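# Take one bottle from the cabinet to the bench

## Task

Remove exactly one bottle from the cabinet and leave it standing upright on the bench; the other two bottles must still be inside the cabinet when the scene ends.

## Robot and tools

Robot: two six-joint arms, left_arm and right_arm, each ending in a two-finger gripper with pads that open to 140 mm. Each arm sits on its own carriage on one shared floor track. left_rail carries left_arm and is always the one toward +y; right_rail carries right_arm. Those names do not match image sides.

Frame: all reported positions use one frame fixed to the table. The table top is z = 0, +z is up, +x is the direction the arms face, and +y is to their left. The track lies along y at x = 0, with y = 0 at its middle. The table edge is at x = 0.17 m. An arm base stands at x = 0, y = its carriage position_m, z = 0.04 m. end_effector_position (metres) is the point between the closed pads. The fingers point along the gripper's +z and close along its y. Fingertips extend about 33 mm past that point at small openings, and about 9 mm when fully open.

execute_actions(actions, cameras): actions is a list holding one action, or empty. An empty list returns state plus all camera images. An action may hold rows, steps, until, and left_rail or right_rail commands.
- rows: up to 15 rows. Each row lasts one control step (1/30 s) and has 18 numbers in [-1, 1]. The first 9 are left_arm: six joint offsets (shoulder pan, shoulder lift, elbow, wrist 1, wrist 2, wrist 3), then gripper position, force_limit, speed. The last 9 are the same for right_arm. Always send all 18, even for one arm.
- Joint offsets are scaled so that 1.0 equals 2.222 rad. Each counts from that arm's Joint targets when the action starts, not from the previous row. A repeated offset in a later call adds on again. Send 0 for all six joints to hold an arm where it is commanded.
- Gripper numbers are absolute commands. Position +1 is fully open, about -0.8 is where the pads touch, and -1 closes until blocked. force_limit runs from -1 (soft, about 14 N) to +1 (about 58 N). speed runs from -1 (about 30 mm/s) to +1 (about 250 mm/s). Both start at +1. Faster closes grip harder. To keep a gripper unchanged, resend its last three numbers, because 0 counts as a command.
- steps: 1 to 450, default 15, and at least one per row. After the final row the arms keep heading to its target.
- until: stops the action early on rail conditions only. Examples: {"left_rail": {"position_status": ["!=", "moving"]}} or {"all": {"status": "ended"}}. Numbers need a comparison (=, !=, <, <=, >, >=).
- Rails: {"left_rail": {"position_m": x}} sets an absolute goal in metres, with left_rail -0.8 to 1.5 and right_rail -1.5 to 0.8. speed_m_s is 0.01 to 1, and acceleration_factor is 0.1 to 1. {"stop": true} brakes a carriage. Keep the carriages about 0.78 m apart or more. Drive first, then wait with until, then move the arm.

move(target, speed, blend, stop_force, zero, blocking, cameras): plans joint paths to a target. target is one 18-number row, laid out like the rows above, or a list of up to 15 rows. Every row's offsets count from the same Joint targets. speed is the top joint speed in rad/s, 0.01 to 3.14, default 0.5. blend, in rad, rounds the corners between rows. stop_force, 3 to 120 N, ends an arm's path when its wrist senses that much push; use it with a slow speed when you expect contact, and leave it out when backing away from contact. zero (default true) re-zeroes the force reference first. blocking=false returns early; after that, only wait or stop may follow until the move ends. A move's result adds a "move:" line with a word such as done, off_target, moving, held or fault. Paths do not avoid obstacles or the other arm.

wait(seconds 0 to 10) lets time pass with commands held. stop brakes a running move. zoom_image(camera, region [x0, y0, x1, y1] in pixels, at most 504 wide and 504 high) enlarges part of the latest image; it accepts cam_high, cam_front, cam_side, cam_left_wrist or cam_right_wrist. zero_wrist_force(arm) tares that arm's force sensor. read_manual returns licence text only. finished_scene(scene) ends the scene for good, so call it only once the bottle stands on the bench without help.

Cameras: cam_high, cam_low, cam_front, cam_side (504x504) and cam_left_wrist, cam_right_wrist (672x504).

Result lines:
- Joint positions, Joint velocities and Joint targets: one block per arm, starting with the rail in m, then six joints in rad.
- end_effector_position, end_effector_quat_wxyz and velocities for each arm.
- object_status: 0 moving, 1 blocked while opening, 2 blocked while closing (something is gripped), 3 at the commanded position or pads touching.
- position_measured: counts, where 3 is open, about 139 is 60 mm and 230 is pads touching.
- Wrist force and Wrist torque in the gripper's own axes, plus Motor temperatures and Joint torques.
- Rail position_status: moving, done, contact_stop, time_out, stopped, stopped_with_arm, stopped_for_other_arm or stopped_for_other_carriage. position_answer is taken or not_taken.
- "joint command not followed" means the clearance check blocked some steps. "joint sent to its limit" means a joint was clipped at its range.

Hazards:
- Torque faults come at 135 N m on the big joints and 25.2 N m on the wrists. A force fault comes near 150 N. Either stops the arm for 10 s.
- Motors that pass 85 °C brake the arm, and a MOTOR HOT line appears from 70 °C.
- Arms touching each other, or a gripper closing on the other arm, can fail the scene.
- Any object leaving the table, including onto the track or metal strip, fails the task.
- Avoid dropping or releasing a bottle while it moves, knocking over the two that stay, hard impacts, and gripping tall bottles far off centre.
- Grip with the outer quarter of the pads: closer to the palm the fingers fold and may hold poorly.
- Large moves can need several calls; check Joint targets against Joint positions.

Each tool is called after "Call:" as name(argument=value, ...), one argument or row to a line, values as JSON.

## Session

Call:
execute_actions(
  actions=[],
)

Scene clock: 0.00 s.
left_arm: end_effector_position=(+0.3456, +1.0001, +0.5800) position_measured=3 object_status=3 end_effector_quat_wxyz=(+0.000, +0.000, +1.000, +0.000) | right_arm: end_effector_position=(+0.3456, -1.0924, +0.5800) position_measured=3 object_status=3 end_effector_quat_wxyz=(+0.000, +0.000, +1.000, +0.000)
Joint positions: left_arm=[0.973 -0.316 -1.725 0.971 -0.816 -1.571 -0.316] | right_arm=[-1.12 -0.316 -1.725 0.971 -0.816 -1.571 -0.316]
Joint velocities: within noise
Joint torques (N m): no reading
Motor temperatures (°C): left_arm=[42 40 44 44 50 49] | right_arm=[37 46 40 42 48 39]
Wrist force (N): no reading
Wrist torque (N m): no reading
Wrist force, peak (N): no reading
Joint targets: left_arm=[0.973 -0.316 -1.725 0.971 -0.816 -1.571 -0.316] | right_arm=[-1.120 -0.316 -1.725 0.971 -0.816 -1.571 -0.316]
Tool commands: left_gripper/position=+1.0 left_gripper/force_limit=+1.0 left_gripper/speed=+1.0 right_gripper/position=+1.0 right_gripper/force_limit=+1.0 right_gripper/speed=+1.0
left_rail: position_m=0.973 position_status=done
right_rail: position_m=-1.120 position_status=done

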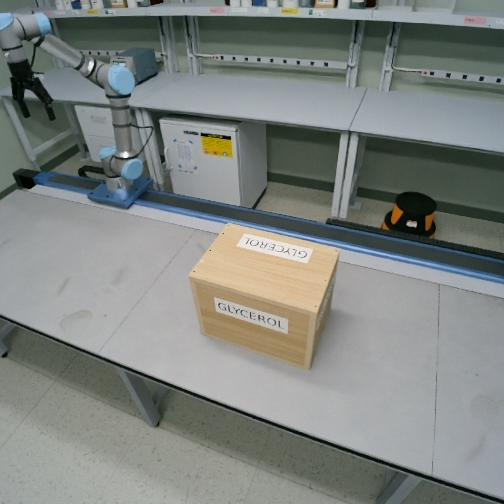

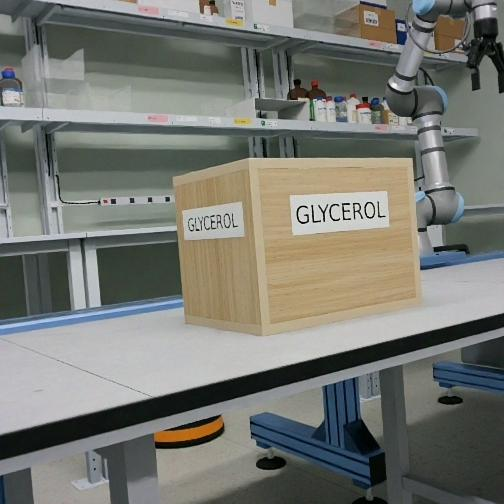

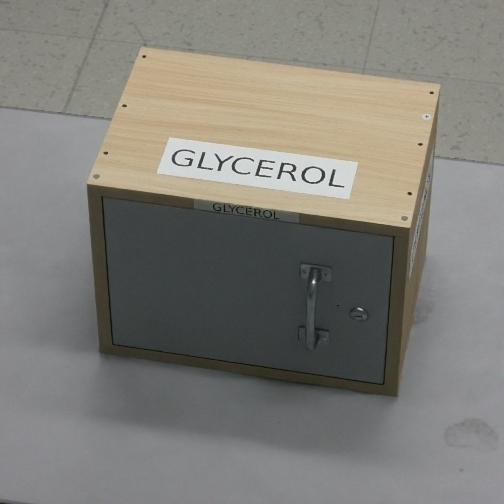

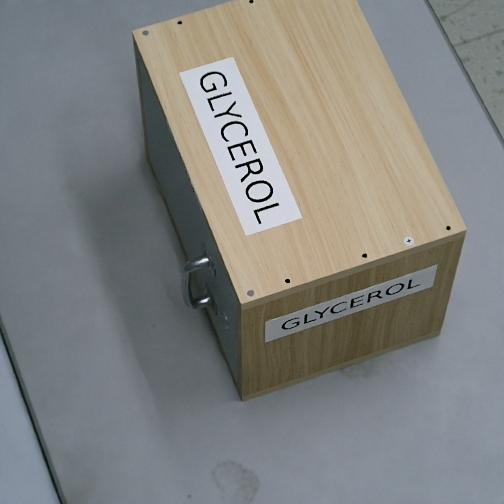

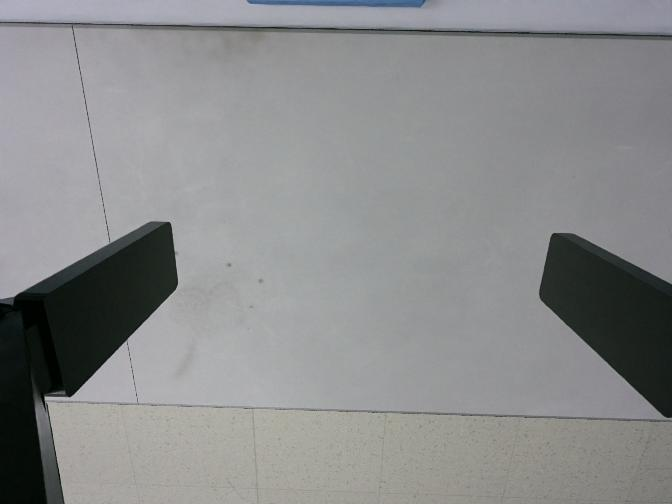

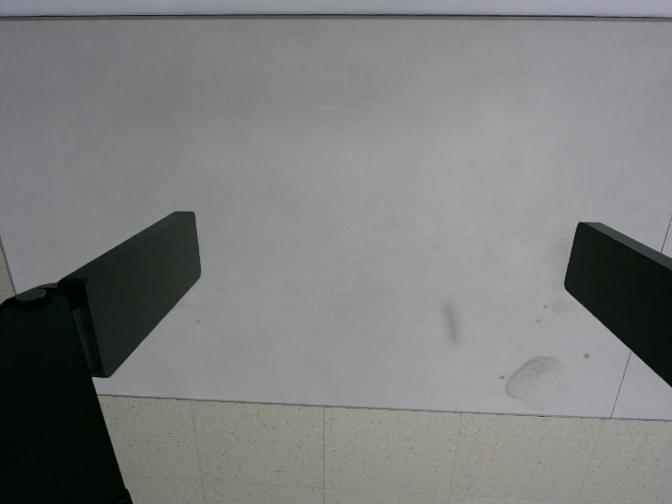

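Call:
zoom_image(
  camera="cam_front",
  region=[250, 200, 430, 400],
)

Call:
zoom_image(
  camera="cam_front",
  region=[80, 170, 270, 380],
)

Call:
zoom_image(
  camera="cam_side",
  region=[120, 160, 320, 410],
)

Scaled by 2.520.

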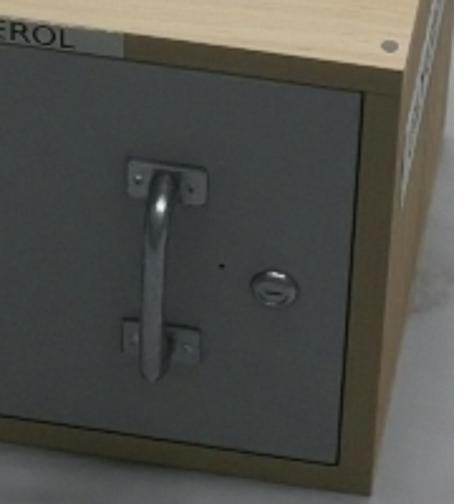

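Scaled by 2.400.

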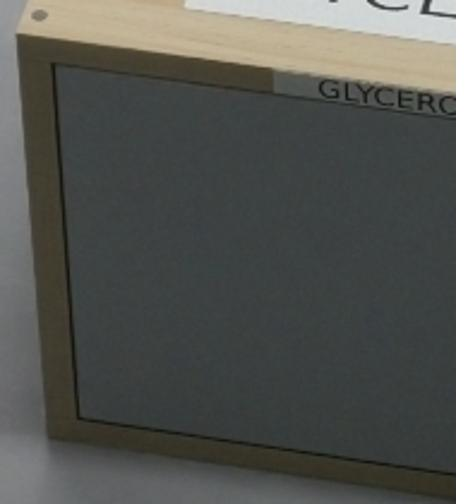

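Scaled by 2.016.

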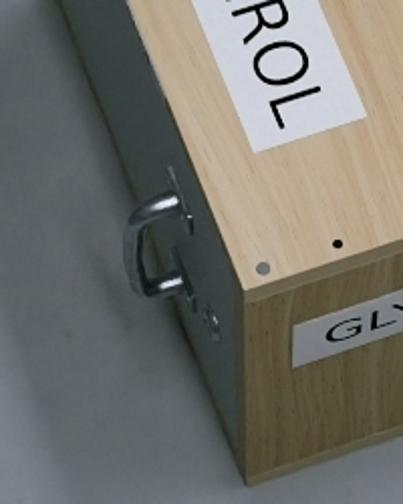

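Call:
execute_actions(
  actions=[
    {"right_rail": {"position_m": -0.65}, "rows": [[0,0,0,0,0,0,1,1,1,0,0,0,0,0,0,1,1,1]], "steps": 120, "until": {"right_rail": {"position_status": ["!=", "moving"]}}},
  ],
)

Call:
move(
  target=[0,0,0,0,0,0,1,1,1,0.7682,0.2001,0.2083,0.2982,-0.7878,0.1422,0.4,1,1],
  speed=1.0,
  cameras=["all"],
)

Scene clock: 301.60 s.
left_arm: end_effector_position=(+0.3456, +1.0001, +0.5800) position_measured=3 object_status=3 end_effector_quat_wxyz=(+0.000, +0.000, +1.000, +0.000) | right_arm: end_effector_position=(+0.3456, -0.6228, +0.5800) position_measured=3 object_status=3 end_effector_quat_wxyz=(+0.000, +0.000, +1.000, +0.000)
Joint positions: left_arm=[0.973 -0.316 -1.725 0.971 -0.816 -1.571 -0.316] | right_arm=[-0.65 -0.316 -1.725 0.971 -0.816 -1.571 -0.316]
Joint torques (N m): left_arm=[-0.52 -11.7 -21.34 -2.81 -0.06 -0.05] | right_arm=[-0.46 -12.3 -19.01 -2.81 0.11 0.18]
Wrist force (N): left_arm=[0.3 0.2 -0.1] | right_arm=[-0.1 0.0 0.1]
Wrist torque (N m): left_arm=[0.04 -0.06 0.01] | right_arm=[0.00 0.02 0.00]
Wrist force, peak (N): left_arm=[0.5 0.2 -0.1] | right_arm=[-0.4 -1.4 0.2]
Joint targets: left_arm=[0.973 -0.316 -1.725 0.971 -0.816 -1.571 -0.316] | right_arm=[-0.650 -0.316 -1.725 0.971 -0.816 -1.571 -0.316]
left_rail: position_m=0.973 position_status=done
right_rail: position_m=-0.650 position_status=done

Scene clock: 303.57 s.
left_arm: end_effector_position=(+0.3456, +1.0001, +0.5800) position_measured=3 object_status=3 end_effector_quat_wxyz=(+0.000, +0.000, +1.000, +0.000) | right_arm: end_effector_position=(+0.3605, -0.5305, +0.5333) position_measured=78 object_status=3 end_effector_quat_wxyz=(-0.257, -0.503, +0.639, -0.522)
Joint positions: left_arm=[0.973 -0.316 -1.725 0.971 -0.816 -1.571 -0.316] | right_arm=[-0.65 0.671 -1.466 1.24 -0.43 -2.582 -0.132]
Joint torques (N m): left_arm=[-0.77 -12.02 -21.8 -2.84 -0.09 0.01] | right_arm=[-6.51 -37.85 -34.27 -2.08 1.51 -2.36]
Wrist force (N): left_arm=[0.3 0.2 -0.2] | right_arm=[-1.3 -0.4 -0.6]
Wrist torque (N m): left_arm=[0.03 -0.07 0.01] | right_arm=[-0.09 0.13 0.05]
Wrist force, peak (N): left_arm=[0.1 0.4 0.0] | right_arm=[-13.1 1.9 -5.1]
Joint targets: left_arm=[0.973 -0.316 -1.725 0.971 -0.816 -1.571 -0.316] | right_arm=[-0.650 0.670 -1.466 1.240 -0.430 -2.582 -0.132]
left_rail: position_m=0.973 position_status=done
right_rail: position_m=-0.650 position_status=done
move: held (right_arm; a check stopped the path); limits=held; right_arm: the wrist 2 is farthest, 0.739 rad from its target
joint command not followed: on one or more control steps a check withheld the commanded joint targets of the right arm, and it was not sent them on those steps.
cause: the commanded joint targets, or the way to them, would bring two parts of the arm too close to each other (its gripper and another part of the arm, with joints 5 (wrist 1) to 7 (wrist 3) between them, 14 mm apart when it was first held).
camera_calibration:
cam_right_wrist: T_world_to_cam=[[-0.90115, -0.106657, -0.420181, 0.508979], [0.246573, 0.671095, -0.699166, 0.638497], [0.356552, -0.733659, -0.578459, -0.0649711], [0, 0, 0, 1]] pos_world=[0.324396, -0.421872, 0.622696]

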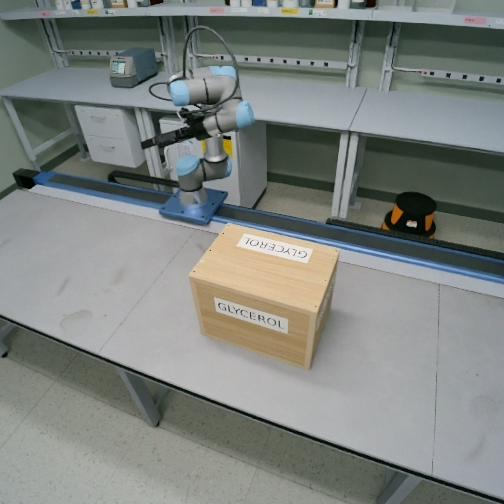

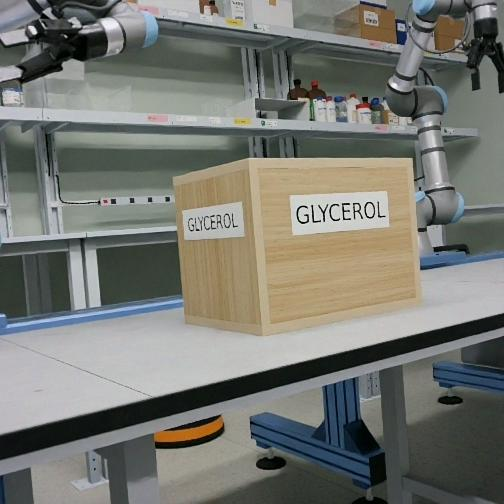

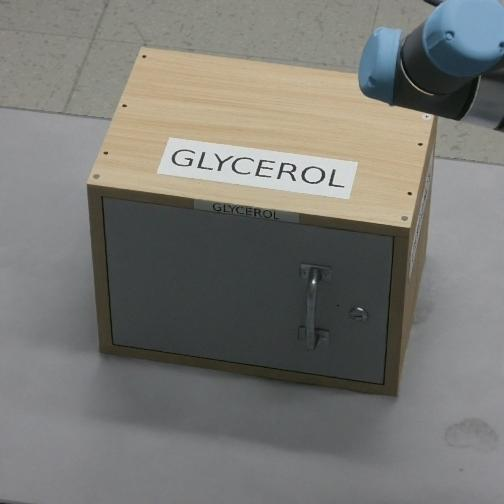

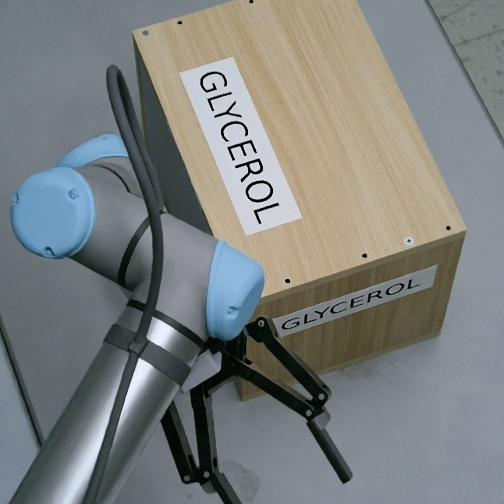

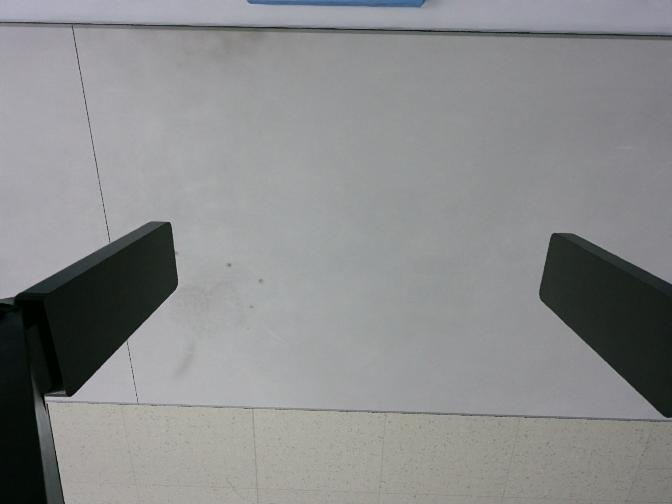

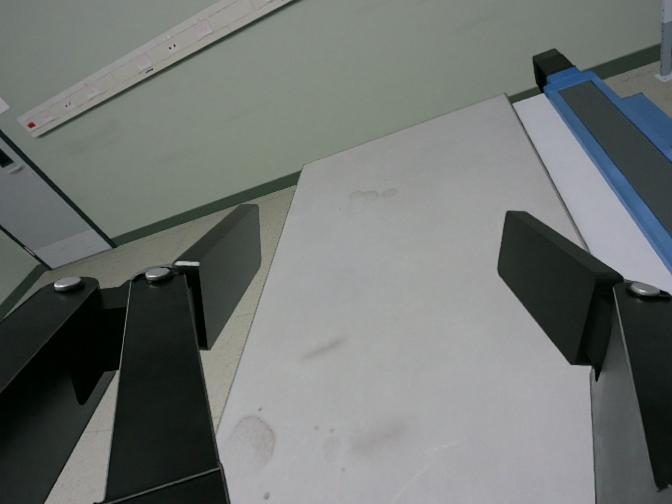

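Call:
execute_actions(
  actions=[
    {"left_rail": {"position_m": 0.45}, "right_rail": {"position_m": -0.9}, "rows": [[0,0,0,0,0,0,0.3,1,1,0,0,0,0,0,0,1,1,1]], "steps": 120, "until": {"all": {"status": "ended"}}},
  ],
)

Call:
move(
  target=[
    [-0.70101,0.25552,0.13203,0.31901,0.57072,0.14221,0.3,1,1,-0.7506,-0.0822,-0.99397,-0.87387,0.92064,0.0457,1,1,1],
    [-0.70101,0.39207,0.29392,0.02057,0.57072,0.14221,0.3,1,1,-0.7506,-0.0822,-0.99397,-0.87387,0.92064,0.0457,1,1,1],
  ],
  blend=[0.1,0],
  speed=1.2,
  cameras=["cam_front","cam_side","cam_left_wrist","cam_high"],
)

Scene clock: 380.10 s.
left_arm: end_effector_position=(+0.3456, +0.4773, +0.5800) position_measured=91 object_status=3 end_effector_quat_wxyz=(+0.000, +0.000, +1.000, +0.000) | right_arm: end_effector_position=(+0.3605, -0.7806, +0.5333) position_measured=3 object_status=3 end_effector_quat_wxyz=(-0.257, -0.503, +0.639, -0.522)
Joint positions: left_arm=[0.45 -0.316 -1.725 0.971 -0.816 -1.571 -0.316] | right_arm=[-0.9 0.67 -1.466 1.24 -0.43 -2.582 -0.132]
Joint torques (N m): left_arm=[-0.32 -12.16 -21.68 -2.77 -0.08 0.09] | right_arm=[1.2 -23.07 -25.72 0.02 1.11 -2.18]
Wrist force (N): left_arm=[0.0 0.1 0.0] | right_arm=[-1.2 -0.6 -0.7]
Wrist torque (N m): left_arm=[0.02 -0.01 0.00] | right_arm=[-0.13 0.14 0.04]
Wrist force, peak (N): left_arm=[0.1 1.4 0.1] | right_arm=[-1.8 -0.6 -1.4]
Joint targets: left_arm=[0.450 -0.316 -1.725 0.971 -0.816 -1.571 -0.316] | right_arm=[-0.900 0.670 -1.466 1.240 -0.430 -2.582 -0.132]
left_rail: position_m=0.450 position_status=done
right_rail: position_m=-0.900 position_status=done

Scene clock: 383.40 s.
left_arm: end_effector_position=(+0.2711, -0.1253, +0.1504) position_measured=91 object_status=3 end_effector_quat_wxyz=(+0.000, +0.707, +0.000, +0.707) | right_arm: end_effector_position=(+0.0589, -0.2526, +0.9483) position_measured=3 object_status=3 end_effector_quat_wxyz=(+0.716, -0.489, +0.122, -0.483)
Joint positions: left_arm=[0.45 -1.874 -0.854 1.623 -0.77 -0.303 0] | right_arm=[-0.9 -0.997 -1.649 -0.968 -2.372 -0.537 -0.03]
Joint torques (N m): left_arm=[-7.79 -37.72 -7.78 -1.44 1.14 1.38] | right_arm=[-7.34 14.59 9.26 1.57 0.94 2.29]
Wrist force (N): left_arm=[-1.7 -1.4 0.8] | right_arm=[-2.3 -0.2 0.7]
Wrist torque (N m): left_arm=[-0.37 0.55 0.00] | right_arm=[-0.13 0.14 -0.26]
Wrist force, peak (N): left_arm=[-4.5 -2.1 1.0] | right_arm=[-6.2 2.3 1.1]
Joint targets: left_arm=[0.450 -1.874 -0.854 1.624 -0.770 -0.303 0.000] | right_arm=[-0.900 -0.997 -1.649 -0.968 -2.372 -0.537 -0.030]
left_rail: position_m=0.450 position_status=done
right_rail: position_m=-0.900 position_status=done
move: done
camera_calibration:
cam_left_wrist: T_world_to_cam=[[0.0265744, -0.999407, 0.021882, -0.127332], [-0.338464, -0.0295923, -0.940514, 0.229692], [0.940604, 0.0175873, -0.33905, -0.0627139], [0, 0, 0, 1]] pos_world=[0.140115, -0.119356, 0.197552]
Images, in order (width x height): cam_high 504x504, cam_front 504x504, cam_side 504x504, cam_left_wrist 672x504.

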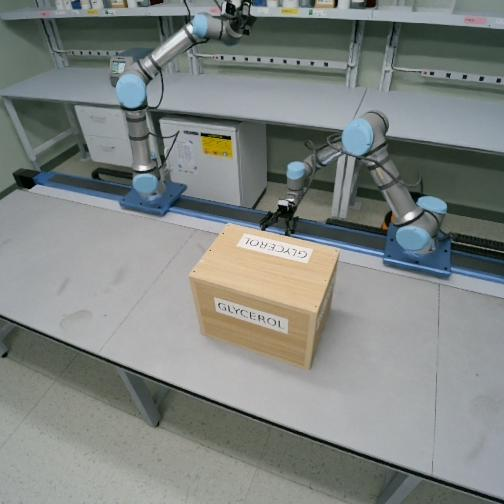

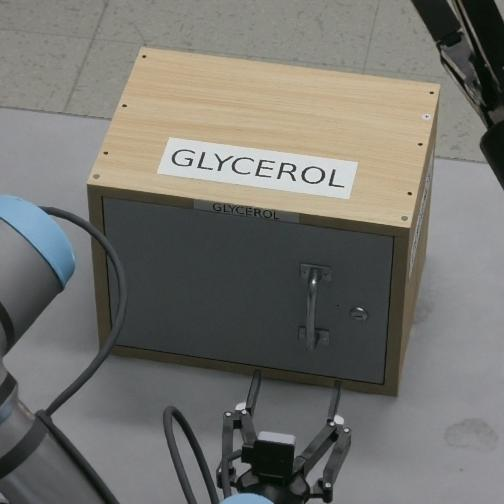

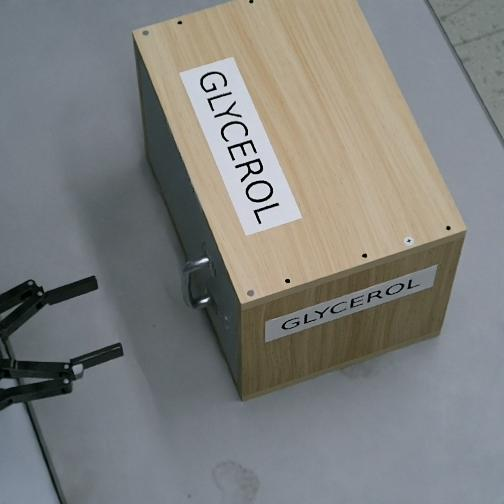

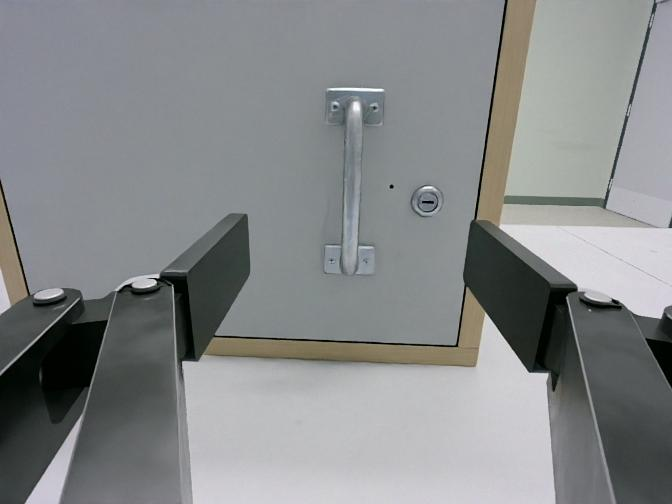

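Call:
move(
  target=[0.083805,0.003788,-0.002739,-0.00105,0.083803,0,0.3,1,1,0,0,0,0,0,0,1,1,1],
  speed=0.15,
  stop_force=8,
  cameras=["cam_front","cam_side","cam_left_wrist"],
)

Scene clock: 421.27 s.
left_arm: end_effector_position=(+0.3780, -0.1248, +0.1473) position_measured=91 object_status=3 end_effector_quat_wxyz=(+0.000, +0.707, +0.000, +0.707) | right_arm: end_effector_position=(+0.0589, -0.2525, +0.9483) position_measured=3 object_status=3 end_effector_quat_wxyz=(+0.716, -0.489, +0.122, -0.483)
Joint positions: left_arm=[0.45 -1.687 -0.846 1.618 -0.773 -0.116 0] | right_arm=[-0.9 -0.997 -1.649 -0.968 -2.372 -0.537 -0.03]
Joint torques (N m): left_arm=[6.11 -36.69 -29.7 -1.87 1.12 1.4] | right_arm=[-6.57 14.71 9.07 1.63 0.83 2.27]
Wrist force (N): left_arm=[-1.7 -1.3 0.6] | right_arm=[-2.2 -0.5 0.5]
Wrist torque (N m): left_arm=[-0.33 0.56 0.00] | right_arm=[-0.19 0.11 -0.26]
Wrist force, peak (N): left_arm=[-1.9 -1.7 1.1] | right_arm=[-2.7 -0.1 0.5]
Joint targets: left_arm=[0.450 -1.687 -0.846 1.618 -0.773 -0.116 0.000] | right_arm=[-0.900 -0.997 -1.649 -0.968 -2.372 -0.537 -0.030]
left_rail: position_m=0.450 position_status=done
right_rail: position_m=-0.900 position_status=done
move: done
camera_calibration:
cam_left_wrist: T_world_to_cam=[[0.0265718, -0.999407, 0.0218882, -0.129608], [-0.338344, -0.029595, -0.940557, 0.262986], [0.940647, 0.0175866, -0.33893, -0.164453], [0, 0, 0, 1]] pos_world=[0.247116, -0.118856, 0.194452]
Images, in order (width x height): cam_front 504x504, cam_side 504x504, cam_left_wrist 672x504.

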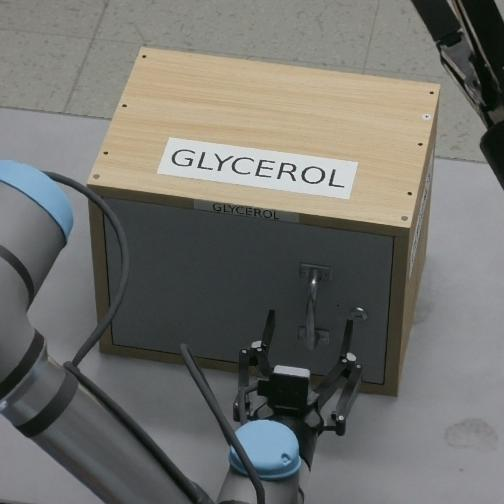

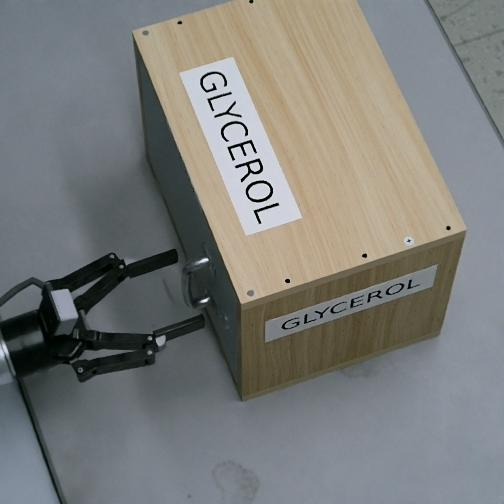

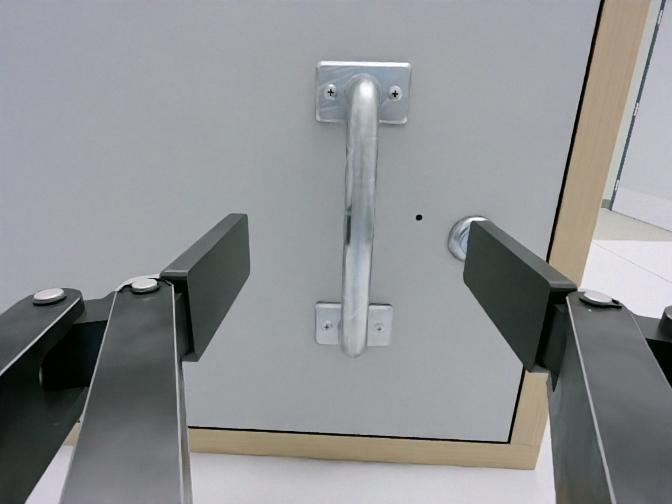

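Call:
move(
  target=[0,0,0,0,0,0,-1,0.3,-0.9,-0.22462,-0.02437,-0.29717,-0.26091,0.27529,0.0135,1,1,1],
  speed=0.8,
  cameras=["cam_front","cam_side","cam_left_wrist"],
)

Scene clock: 440.43 s.
left_arm: end_effector_position=(+0.3780, -0.1247, +0.1473) position_measured=215 object_status=0 end_effector_quat_wxyz=(+0.000, +0.707, +0.000, +0.707) | right_arm: end_effector_position=(+0.4113, -0.4505, +0.4500) position_measured=3 object_status=3 end_effector_quat_wxyz=(+0.000, +0.707, +0.000, +0.707)
Joint positions: left_arm=[0.45 -1.687 -0.846 1.618 -0.773 -0.116 0] | right_arm=[-0.9 -1.496 -1.703 -1.629 -2.952 0.075 0]
Joint torques (N m): left_arm=[4.65 -38.06 -29.4 -1.73 1.15 1.35] | right_arm=[-6.51 16.82 8.68 -1.64 3.04 2.22]
Wrist force (N): left_arm=[-2.0 -6.4 -5.1] | right_arm=[-0.2 0.3 -0.7]
Wrist torque (N m): left_arm=[-0.20 0.59 -0.13] | right_arm=[-0.02 -0.15 -0.03]
Wrist force, peak (N): left_arm=[-2.0 -6.4 -5.1] | right_arm=[-3.4 3.4 1.3]
Joint targets: left_arm=[0.450 -1.687 -0.846 1.618 -0.773 -0.116 0.000] | right_arm=[-0.900 -1.496 -1.703 -1.629 -2.952 0.075 0.000]
left_rail: position_m=0.450 position_status=done
right_rail: position_m=-0.900 position_status=done
move: done
camera_calibration:
cam_left_wrist: T_world_to_cam=[[0.0265718, -0.999407, 0.0218882, -0.129508], [-0.338344, -0.029595, -0.940557, 0.262989], [0.940647, 0.0175866, -0.33893, -0.164455], [0, 0, 0, 1]] pos_world=[0.247116, -0.118756, 0.194452]
Images, in order (width x height): cam_front 504x504, cam_side 504x504, cam_left_wrist 672x504.

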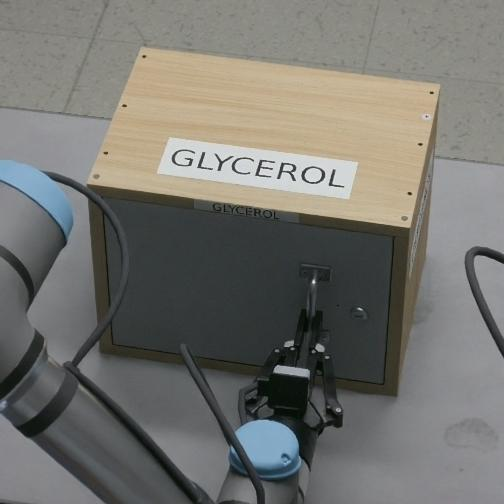

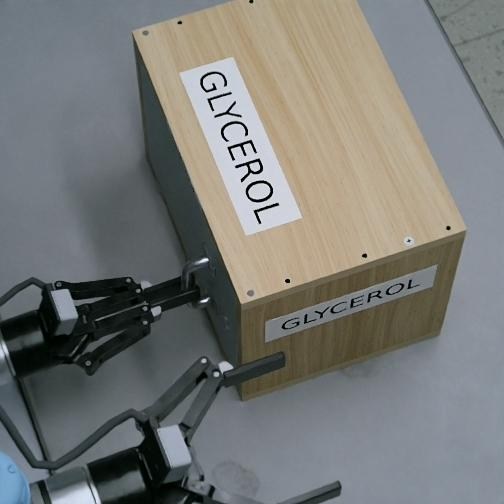

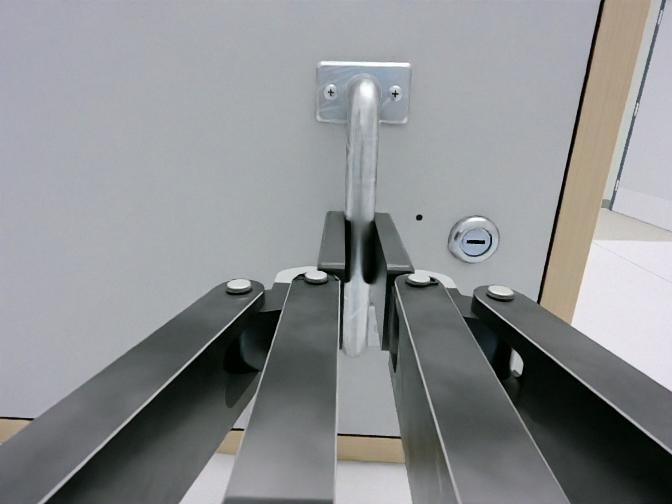

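Call:
move(
  target=[-0.04266,-0.032997,0.065978,-0.032981,-0.003386,0,-1,0.3,-0.9,0,0,0,0,0,0,1,1,1],
  speed=0.1,
  stop_force=45,
  cameras=["cam_front","cam_side","cam_left_wrist"],
)

Scene clock: 485.30 s.
left_arm: end_effector_position=(+0.3315, -0.1118, +0.1472) position_measured=215 object_status=2 end_effector_quat_wxyz=(+0.031, +0.706, -0.031, +0.706) | right_arm: end_effector_position=(+0.4113, -0.4505, +0.4500) position_measured=3 object_status=3 end_effector_quat_wxyz=(+0.000, +0.707, +0.000, +0.707)
Joint positions: left_arm=[0.45 -1.782 -0.919 1.764 -0.846 -0.124 0] | right_arm=[-0.9 -1.496 -1.703 -1.629 -2.952 0.075 0]
Joint torques (N m): left_arm=[-4.72 -51.76 -1.95 -0.6 -4.14 1.33] | right_arm=[-6.81 16.77 8.62 -1.63 2.98 2.13]
Wrist force (N): left_arm=[-6.7 6.2 1.4] | right_arm=[-0.2 0.5 -0.7]
Wrist torque (N m): left_arm=[-0.82 0.34 -0.19] | right_arm=[0.02 -0.16 -0.03]
Wrist force, peak (N): left_arm=[-6.9 10.2 0.4] | right_arm=[-0.5 0.7 -1.0]
Joint targets: left_arm=[0.450 -1.782 -0.919 1.764 -0.846 -0.124 0.000] | right_arm=[-0.900 -1.496 -1.703 -1.629 -2.952 0.075 0.000]
left_rail: position_m=0.450 position_status=done
right_rail: position_m=-0.900 position_status=done
move: done
camera_calibration:
cam_left_wrist: T_world_to_cam=[[-0.0607025, -0.997915, 0.0219117, -0.0862435], [-0.339641, 0.0000079513, -0.940555, 0.251374], [0.938594, -0.0645362, -0.338934, -0.129431], [0, 0, 0, 1]] pos_world=[0.201625, -0.0944187, 0.194452]
Images, in order (width x height): cam_front 504x504, cam_side 504x504, cam_left_wrist 672x504.

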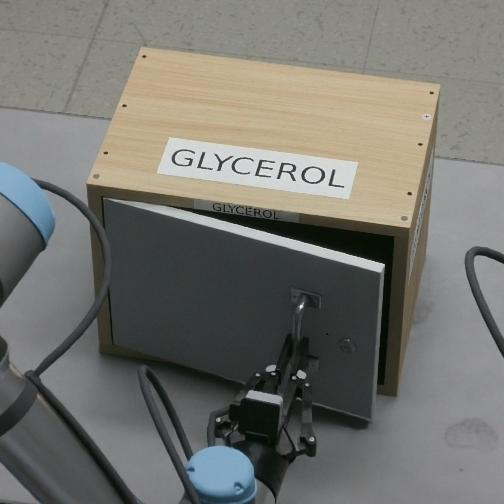

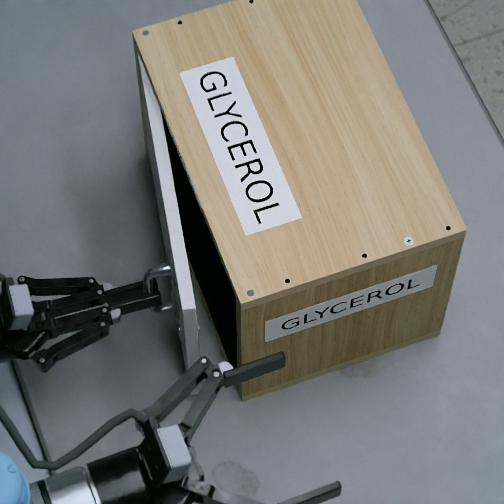

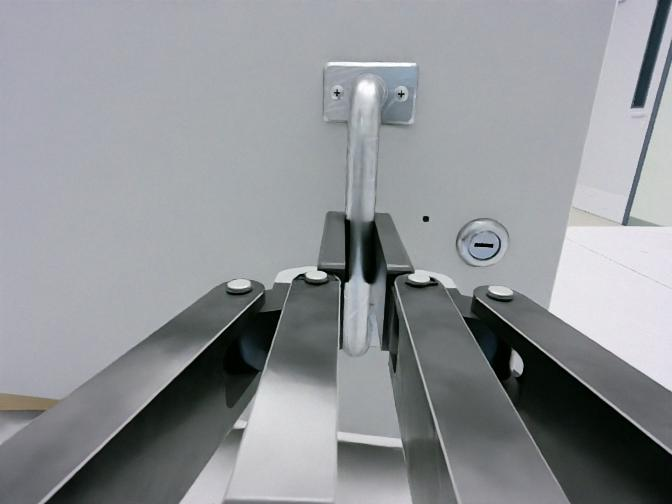

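Call:
move(
  target=[
    [-0.04673,-0.034575,0.068589,-0.034014,-0.007456,0,-1,0.3,-0.9,0,0,0,0,0,0,1,1,1],
    [-0.09906,-0.070705,0.139587,-0.068882,-0.020512,0,-1,0.3,-0.9,0,0,0,0,0,0,1,1,1],
    [-0.159786,-0.108677,0.212995,-0.104318,-0.041964,0,-1,0.3,-0.9,0,0,0,0,0,0,1,1,1],
    [-0.234004,-0.149095,0.289218,-0.140123,-0.076909,0,-1,0.3,-0.9,0,0,0,0,0,0,1,1,1],
    [-0.333094,-0.193783,0.369470,-0.175687,-0.136725,0,-1,0.3,-0.9,0,0,0,0,0,0,1,1,1],
  ],
  speed=0.22,
  blend=[0.03,0.03,0.03,0.03,0],
  stop_force=45,
  cameras=["cam_front","cam_side","cam_left_wrist","cam_right_wrist"],
)

Scene clock: 517.63 s.
left_arm: end_effector_position=(+0.1657, +0.0568, +0.1470) position_measured=215 object_status=2 end_effector_quat_wxyz=(+0.183, +0.683, -0.183, +0.683) | right_arm: end_effector_position=(+0.4113, -0.4505, +0.4500) position_measured=3 object_status=3 end_effector_quat_wxyz=(+0.000, +0.707, +0.000, +0.707)
Joint positions: left_arm=[0.45 -2.522 -1.35 2.585 -1.236 -0.428 0] | right_arm=[-0.9 -1.496 -1.703 -1.629 -2.952 0.075 0]
Joint torques (N m): left_arm=[-4.2 -23.81 8.58 0.92 -3.95 1.24] | right_arm=[-6.02 16.92 8.9 -1.54 2.84 2.19]
Wrist force (N): left_arm=[-7.4 5.3 -2.0] | right_arm=[-0.3 0.5 -0.7]
Wrist torque (N m): left_arm=[-0.86 0.26 -0.44] | right_arm=[0.02 -0.14 -0.03]
Wrist force, peak (N): left_arm=[-18.1 -6.3 7.1] | right_arm=[-0.2 0.6 -1.0]
Joint targets: left_arm=[0.450 -2.522 -1.350 2.585 -1.236 -0.428 0.000] | right_arm=[-0.900 -1.496 -1.703 -1.629 -2.952 0.075 0.000]
left_rail: position_m=0.450 position_status=done
right_rail: position_m=-0.900 position_status=done
move: done
camera_calibration:
cam_left_wrist: T_world_to_cam=[[-0.476752, -0.878766, 0.0218345, 0.134079], [-0.307961, 0.143708, -0.940483, 0.181333], [0.823327, -0.455102, -0.339139, 0.0782528], [0, 0, 0, 1]] pos_world=[0.0553384, 0.127378, 0.194152]
cam_right_wrist: T_world_to_cam=[[0.0557904, -0.998414, 0.00760545, -0.459591], [-0.34597, -0.0264767, -0.937872, 0.551006], [0.936586, 0.049693, -0.346898, -0.0624149], [0, 0, 0, 1]] pos_world=[0.274729, -0.441172, 0.498617]
Images, in order (width x height): cam_front 504x504, cam_side 504x504, cam_left_wrist 672x504, cam_right_wrist 672x504.

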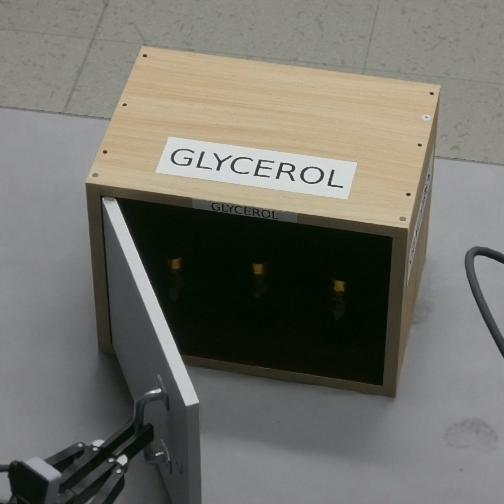

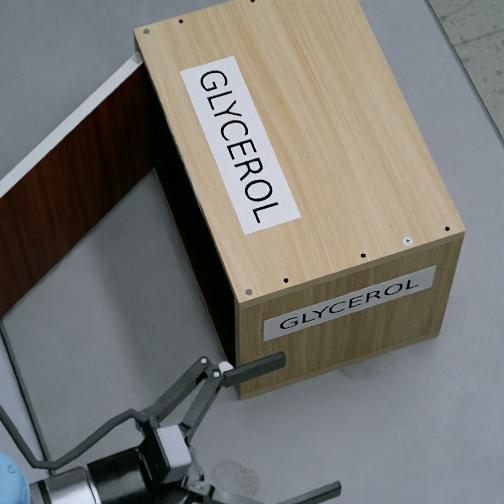

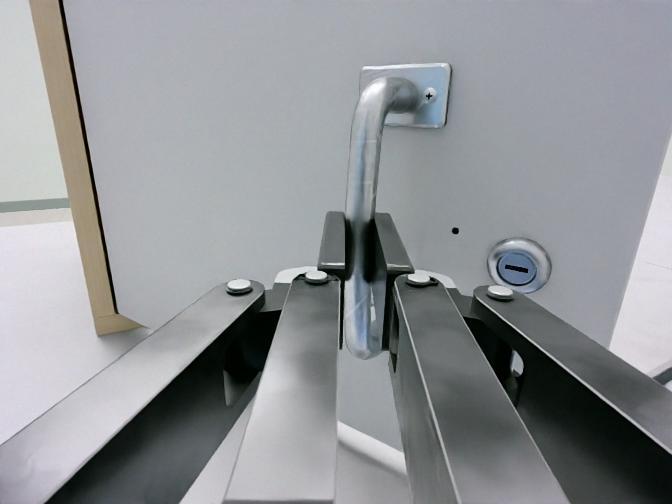

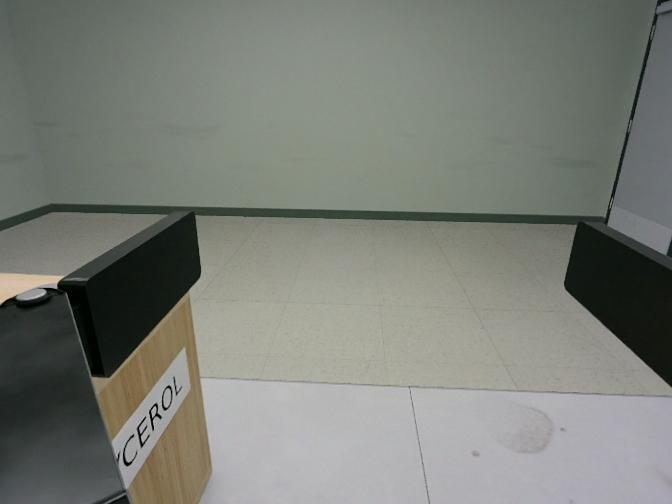

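Call:
zoom_image(
  camera="cam_front",
  region=[130, 220, 400, 400],
)

Scaled by 1.867.

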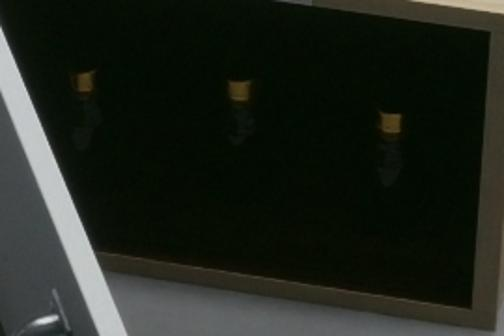

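Call:
execute_actions(
  actions=[
    {"right_rail": {"position_m": -0.75}, "steps": 90, "until": {"right_rail": {"position_status": ["!=", "moving"]}}},
  ],
)

Call:
move(
  target=[0,0,0,0,0,0,-1,0.3,-0.9,0.058369,-0.243270,-0.021065,0.264702,-0.004729,0,1,1,1],
  speed=0.5,
  cameras=["cam_front","cam_side","cam_right_wrist"],
)

Scene clock: 583.63 s.
left_arm: end_effector_position=(+0.1657, +0.0568, +0.1470) position_measured=215 object_status=2 end_effector_quat_wxyz=(+0.183, +0.683, -0.183, +0.683) | right_arm: end_effector_position=(+0.4113, -0.3005, +0.4500) position_measured=3 object_status=3 end_effector_quat_wxyz=(+0.000, +0.707, +0.000, +0.707)
Joint positions: left_arm=[0.45 -2.522 -1.35 2.585 -1.236 -0.428 0] | right_arm=[-0.75 -1.496 -1.703 -1.629 -2.952 0.075 0]
Joint torques (N m): left_arm=[-4.49 -23.74 8.72 0.84 -3.8 1.34] | right_arm=[1.91 23.83 13.31 1.15 0.64 2.11]
Wrist force (N): left_arm=[-7.3 5.3 -2.6] | right_arm=[-0.1 0.6 -0.9]
Wrist torque (N m): left_arm=[-0.78 0.26 -0.44] | right_arm=[0.03 -0.19 -0.03]
Wrist force, peak (N): left_arm=[-7.6 5.7 -1.9] | right_arm=[0.0 2.1 -0.5]
Joint targets: left_arm=[0.450 -2.522 -1.350 2.585 -1.236 -0.428 0.000] | right_arm=[-0.750 -1.496 -1.703 -1.629 -2.952 0.075 0.000]
Tool commands: left_gripper/position=-1.0 left_gripper/force_limit=+0.3 left_gripper/speed=-0.9 right_gripper/position=+1.0 right_gripper/force_limit=+1.0 right_gripper/speed=+1.0
left_rail: position_m=0.450 position_status=done
right_rail: position_m=-0.750 position_status=done

Scene clock: 585.47 s.
left_arm: end_effector_position=(+0.1657, +0.0568, +0.1470) position_measured=215 object_status=2 end_effector_quat_wxyz=(+0.183, +0.683, -0.183, +0.683) | right_arm: end_effector_position=(+0.3284, -0.1467, +0.1603) position_measured=3 object_status=3 end_effector_quat_wxyz=(-0.049, +0.705, +0.049, +0.705)
Joint positions: left_arm=[0.45 -2.522 -1.35 2.585 -1.236 -0.428 0] | right_arm=[-0.75 -1.367 -2.243 -1.675 -2.364 0.065 0]
Joint torques (N m): left_arm=[-3.9 -23.2 8.47 0.99 -3.48 1.32] | right_arm=[6.18 31.72 2.75 1.44 -2.7 2.17]
Wrist force (N): left_arm=[-7.4 5.5 -2.5] | right_arm=[-0.1 0.5 -0.7]
Wrist torque (N m): left_arm=[-0.76 0.27 -0.44] | right_arm=[0.04 -0.18 -0.04]
Wrist force, peak (N): left_arm=[-7.6 5.4 -2.6] | right_arm=[2.0 1.8 -0.3]
Joint targets: left_arm=[0.450 -2.522 -1.350 2.585 -1.236 -0.428 0.000] | right_arm=[-0.750 -1.367 -2.243 -1.675 -2.364 0.065 0.000]
left_rail: position_m=0.450 position_status=done
right_rail: position_m=-0.750 position_status=done
move: done
camera_calibration:
cam_right_wrist: T_world_to_cam=[[0.194769, -0.980826, 0.00670216, -0.192344], [-0.339027, -0.0737314, -0.937883, 0.249356], [0.920394, 0.180398, -0.346887, -0.0759314], [0, 0, 0, 1]] pos_world=[0.191888, -0.156573, 0.208816]
Images, in order (width x height): cam_front 504x504, cam_side 504x504, cam_right_wrist 672x504.

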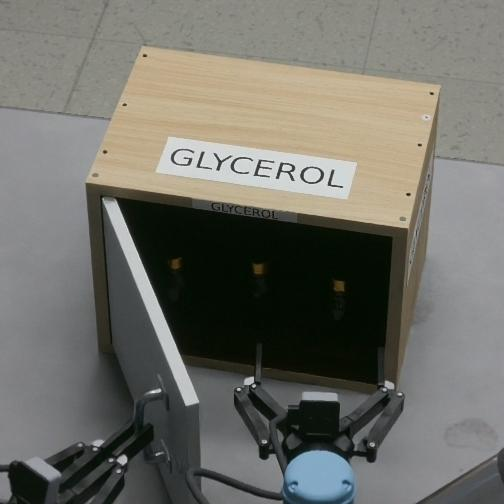

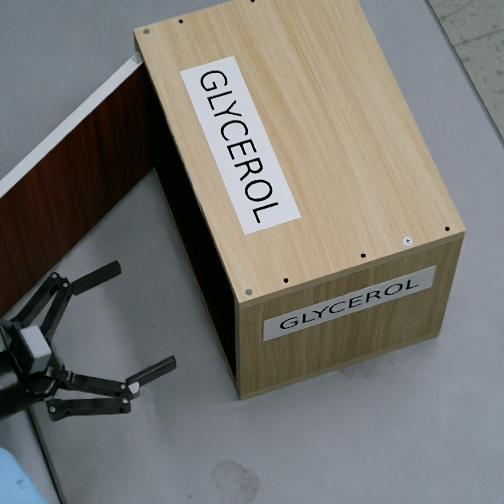

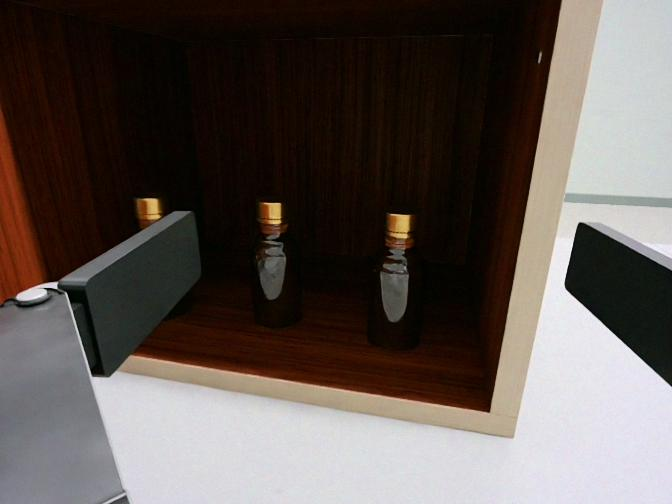

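Call:
zoom_image(
  camera="cam_right_wrist",
  region=[220, 180, 560, 440],
)

Scaled by 1.482.

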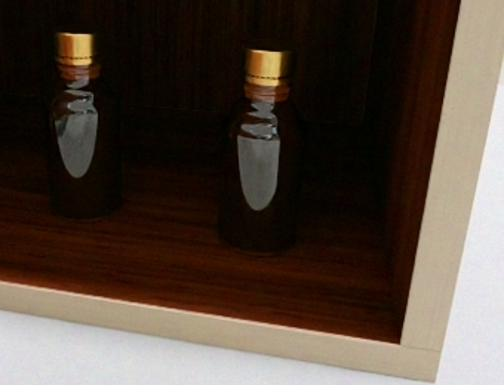

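Call:
move(
  target=[
    [0,0,0,0,0,0,-1,0.3,-0.9,-0.018837,-0.104725,0.119797,-0.015605,0.075131,0,-0.03,0,0],
    [0,0,0,0,0,0,-1,0.3,-0.9,-0.072102,-0.121743,0.125504,-0.004295,0.021865,0,-0.03,0,0],
  ],
  blend=[0.04,0],
  speed=0.3,
  cameras=["cam_front","cam_side","cam_right_wrist"],
)

Scene clock: 715.20 s.
left_arm: end_effector_position=(+0.1657, +0.0568, +0.1470) position_measured=215 object_status=2 end_effector_quat_wxyz=(+0.183, +0.683, -0.183, +0.683) | right_arm: end_effector_position=(+0.4160, -0.1405, +0.0797) position_measured=132 object_status=3 end_effector_quat_wxyz=(+0.025, +0.707, -0.024, +0.707)
Joint positions: left_arm=[0.45 -2.522 -1.35 2.585 -1.236 -0.428 0] | right_arm=[-0.75 -1.527 -2.514 -1.397 -2.373 0.113 0]
Joint torques (N m): left_arm=[-4.26 -23.43 9.01 1.07 -2.7 1.34] | right_arm=[-6.27 40.66 26.31 1.2 -2.83 1.99]
Wrist force (N): left_arm=[-7.3 5.1 -2.4] | right_arm=[-0.1 0.5 -0.6]
Wrist torque (N m): left_arm=[-0.83 0.25 -0.44] | right_arm=[0.03 -0.24 -0.03]
Wrist force, peak (N): left_arm=[-7.7 5.3 -2.7] | right_arm=[-0.1 0.7 -1.6]
Joint targets: left_arm=[0.450 -2.522 -1.350 2.585 -1.236 -0.428 0.000] | right_arm=[-0.750 -1.527 -2.514 -1.397 -2.373 0.113 0.000]
left_rail: position_m=0.450 position_status=done
right_rail: position_m=-0.750 position_status=done
move: done
camera_calibration:
cam_right_wrist: T_world_to_cam=[[-0.0127247, -0.999888, 0.00793199, -0.119254], [-0.346966, -0.00302449, -0.937873, 0.217174], [0.937791, -0.0146863, -0.346889, -0.220274], [0, 0, 0, 1]] pos_world=[0.280405, -0.121819, 0.128217]
Images, in order (width x height): cam_front 504x504, cam_side 504x504, cam_right_wrist 672x504.

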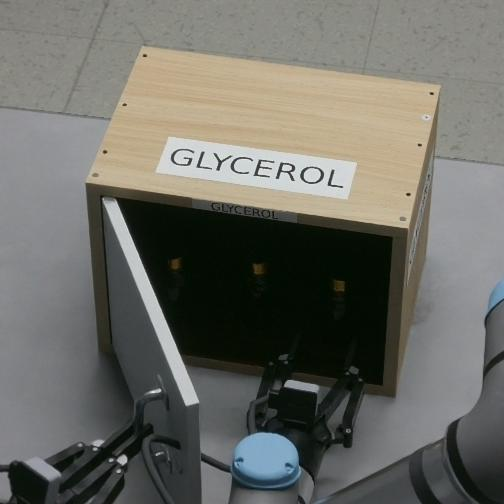

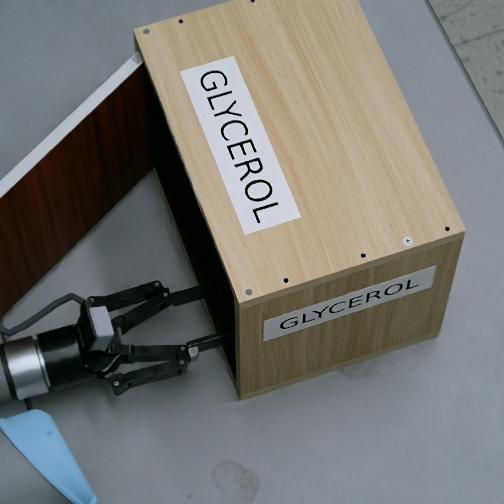

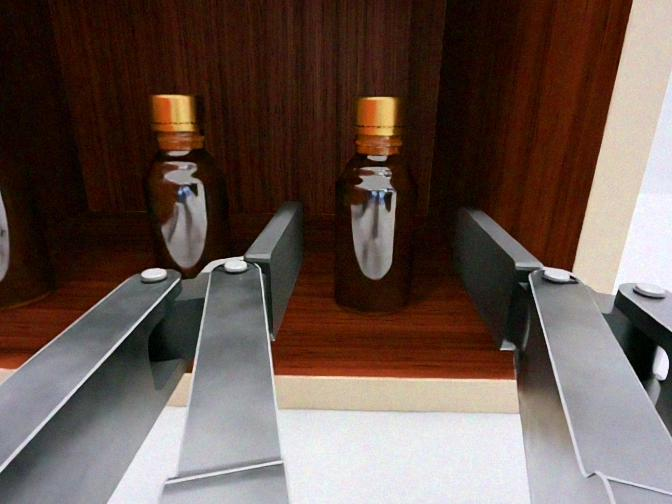

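Call:
move(
  target=[0,0,0,0,0,0,-1,0.3,-0.9,-0.049990,-0.011463,0.016797,-0.004968,-0.049631,0,-0.03,0,0],
  speed=0.08,
  stop_force=6,
  cameras=["cam_side","cam_right_wrist"],
)

Scene clock: 741.67 s.
left_arm: end_effector_position=(+0.1657, +0.0568, +0.1470) position_measured=215 object_status=2 end_effector_quat_wxyz=(+0.183, +0.683, -0.183, +0.683) | right_arm: end_effector_position=(+0.4861, -0.1469, +0.0742) position_measured=132 object_status=3 end_effector_quat_wxyz=(+0.025, +0.707, -0.025, +0.707)
Joint positions: left_arm=[0.45 -2.522 -1.35 2.585 -1.236 -0.428 0] | right_arm=[-0.75 -1.638 -2.539 -1.359 -2.384 0.003 0]
Joint torques (N m): left_arm=[-3.71 -22.82 8.31 1.17 -2.55 1.28] | right_arm=[-6.35 42.04 26.27 -1.34 -2.72 2.01]
Wrist force (N): left_arm=[-7.4 5.4 -2.7] | right_arm=[-0.1 0.5 -0.6]
Wrist torque (N m): left_arm=[-0.78 0.27 -0.44] | right_arm=[0.03 -0.24 -0.03]
Wrist force, peak (N): left_arm=[-7.8 5.3 -2.4] | right_arm=[0.0 0.5 -1.2]
Joint targets: left_arm=[0.450 -2.522 -1.350 2.585 -1.236 -0.428 0.000] | right_arm=[-0.750 -1.638 -2.539 -1.359 -2.384 0.003 0.000]
left_rail: position_m=0.450 position_status=done
right_rail: position_m=-0.750 position_status=done
move: done
camera_calibration:
cam_right_wrist: T_world_to_cam=[[-0.0135399, -0.999883, 0.00716709, -0.124235], [-0.346951, -0.00202444, -0.937881, 0.236442], [0.937785, -0.0151854, -0.346883, -0.288076], [0, 0, 0, 1]] pos_world=[0.350505, -0.128116, 0.122717]
Images, in order (width x height): cam_side 504x504, cam_right_wrist 672x504.

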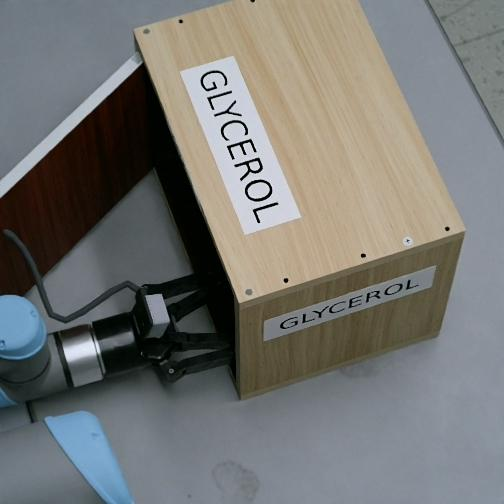

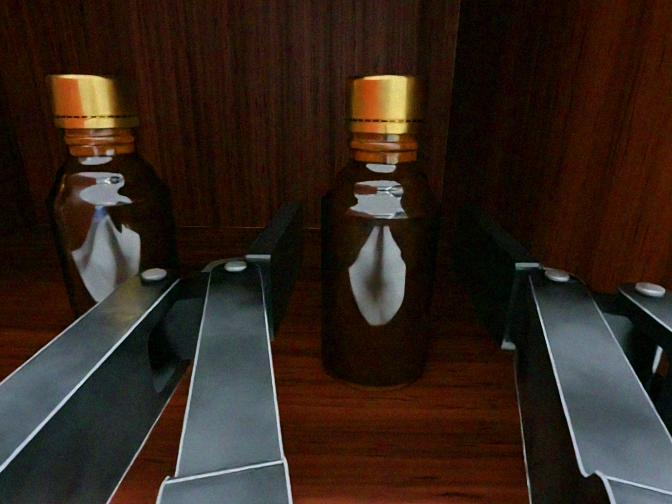

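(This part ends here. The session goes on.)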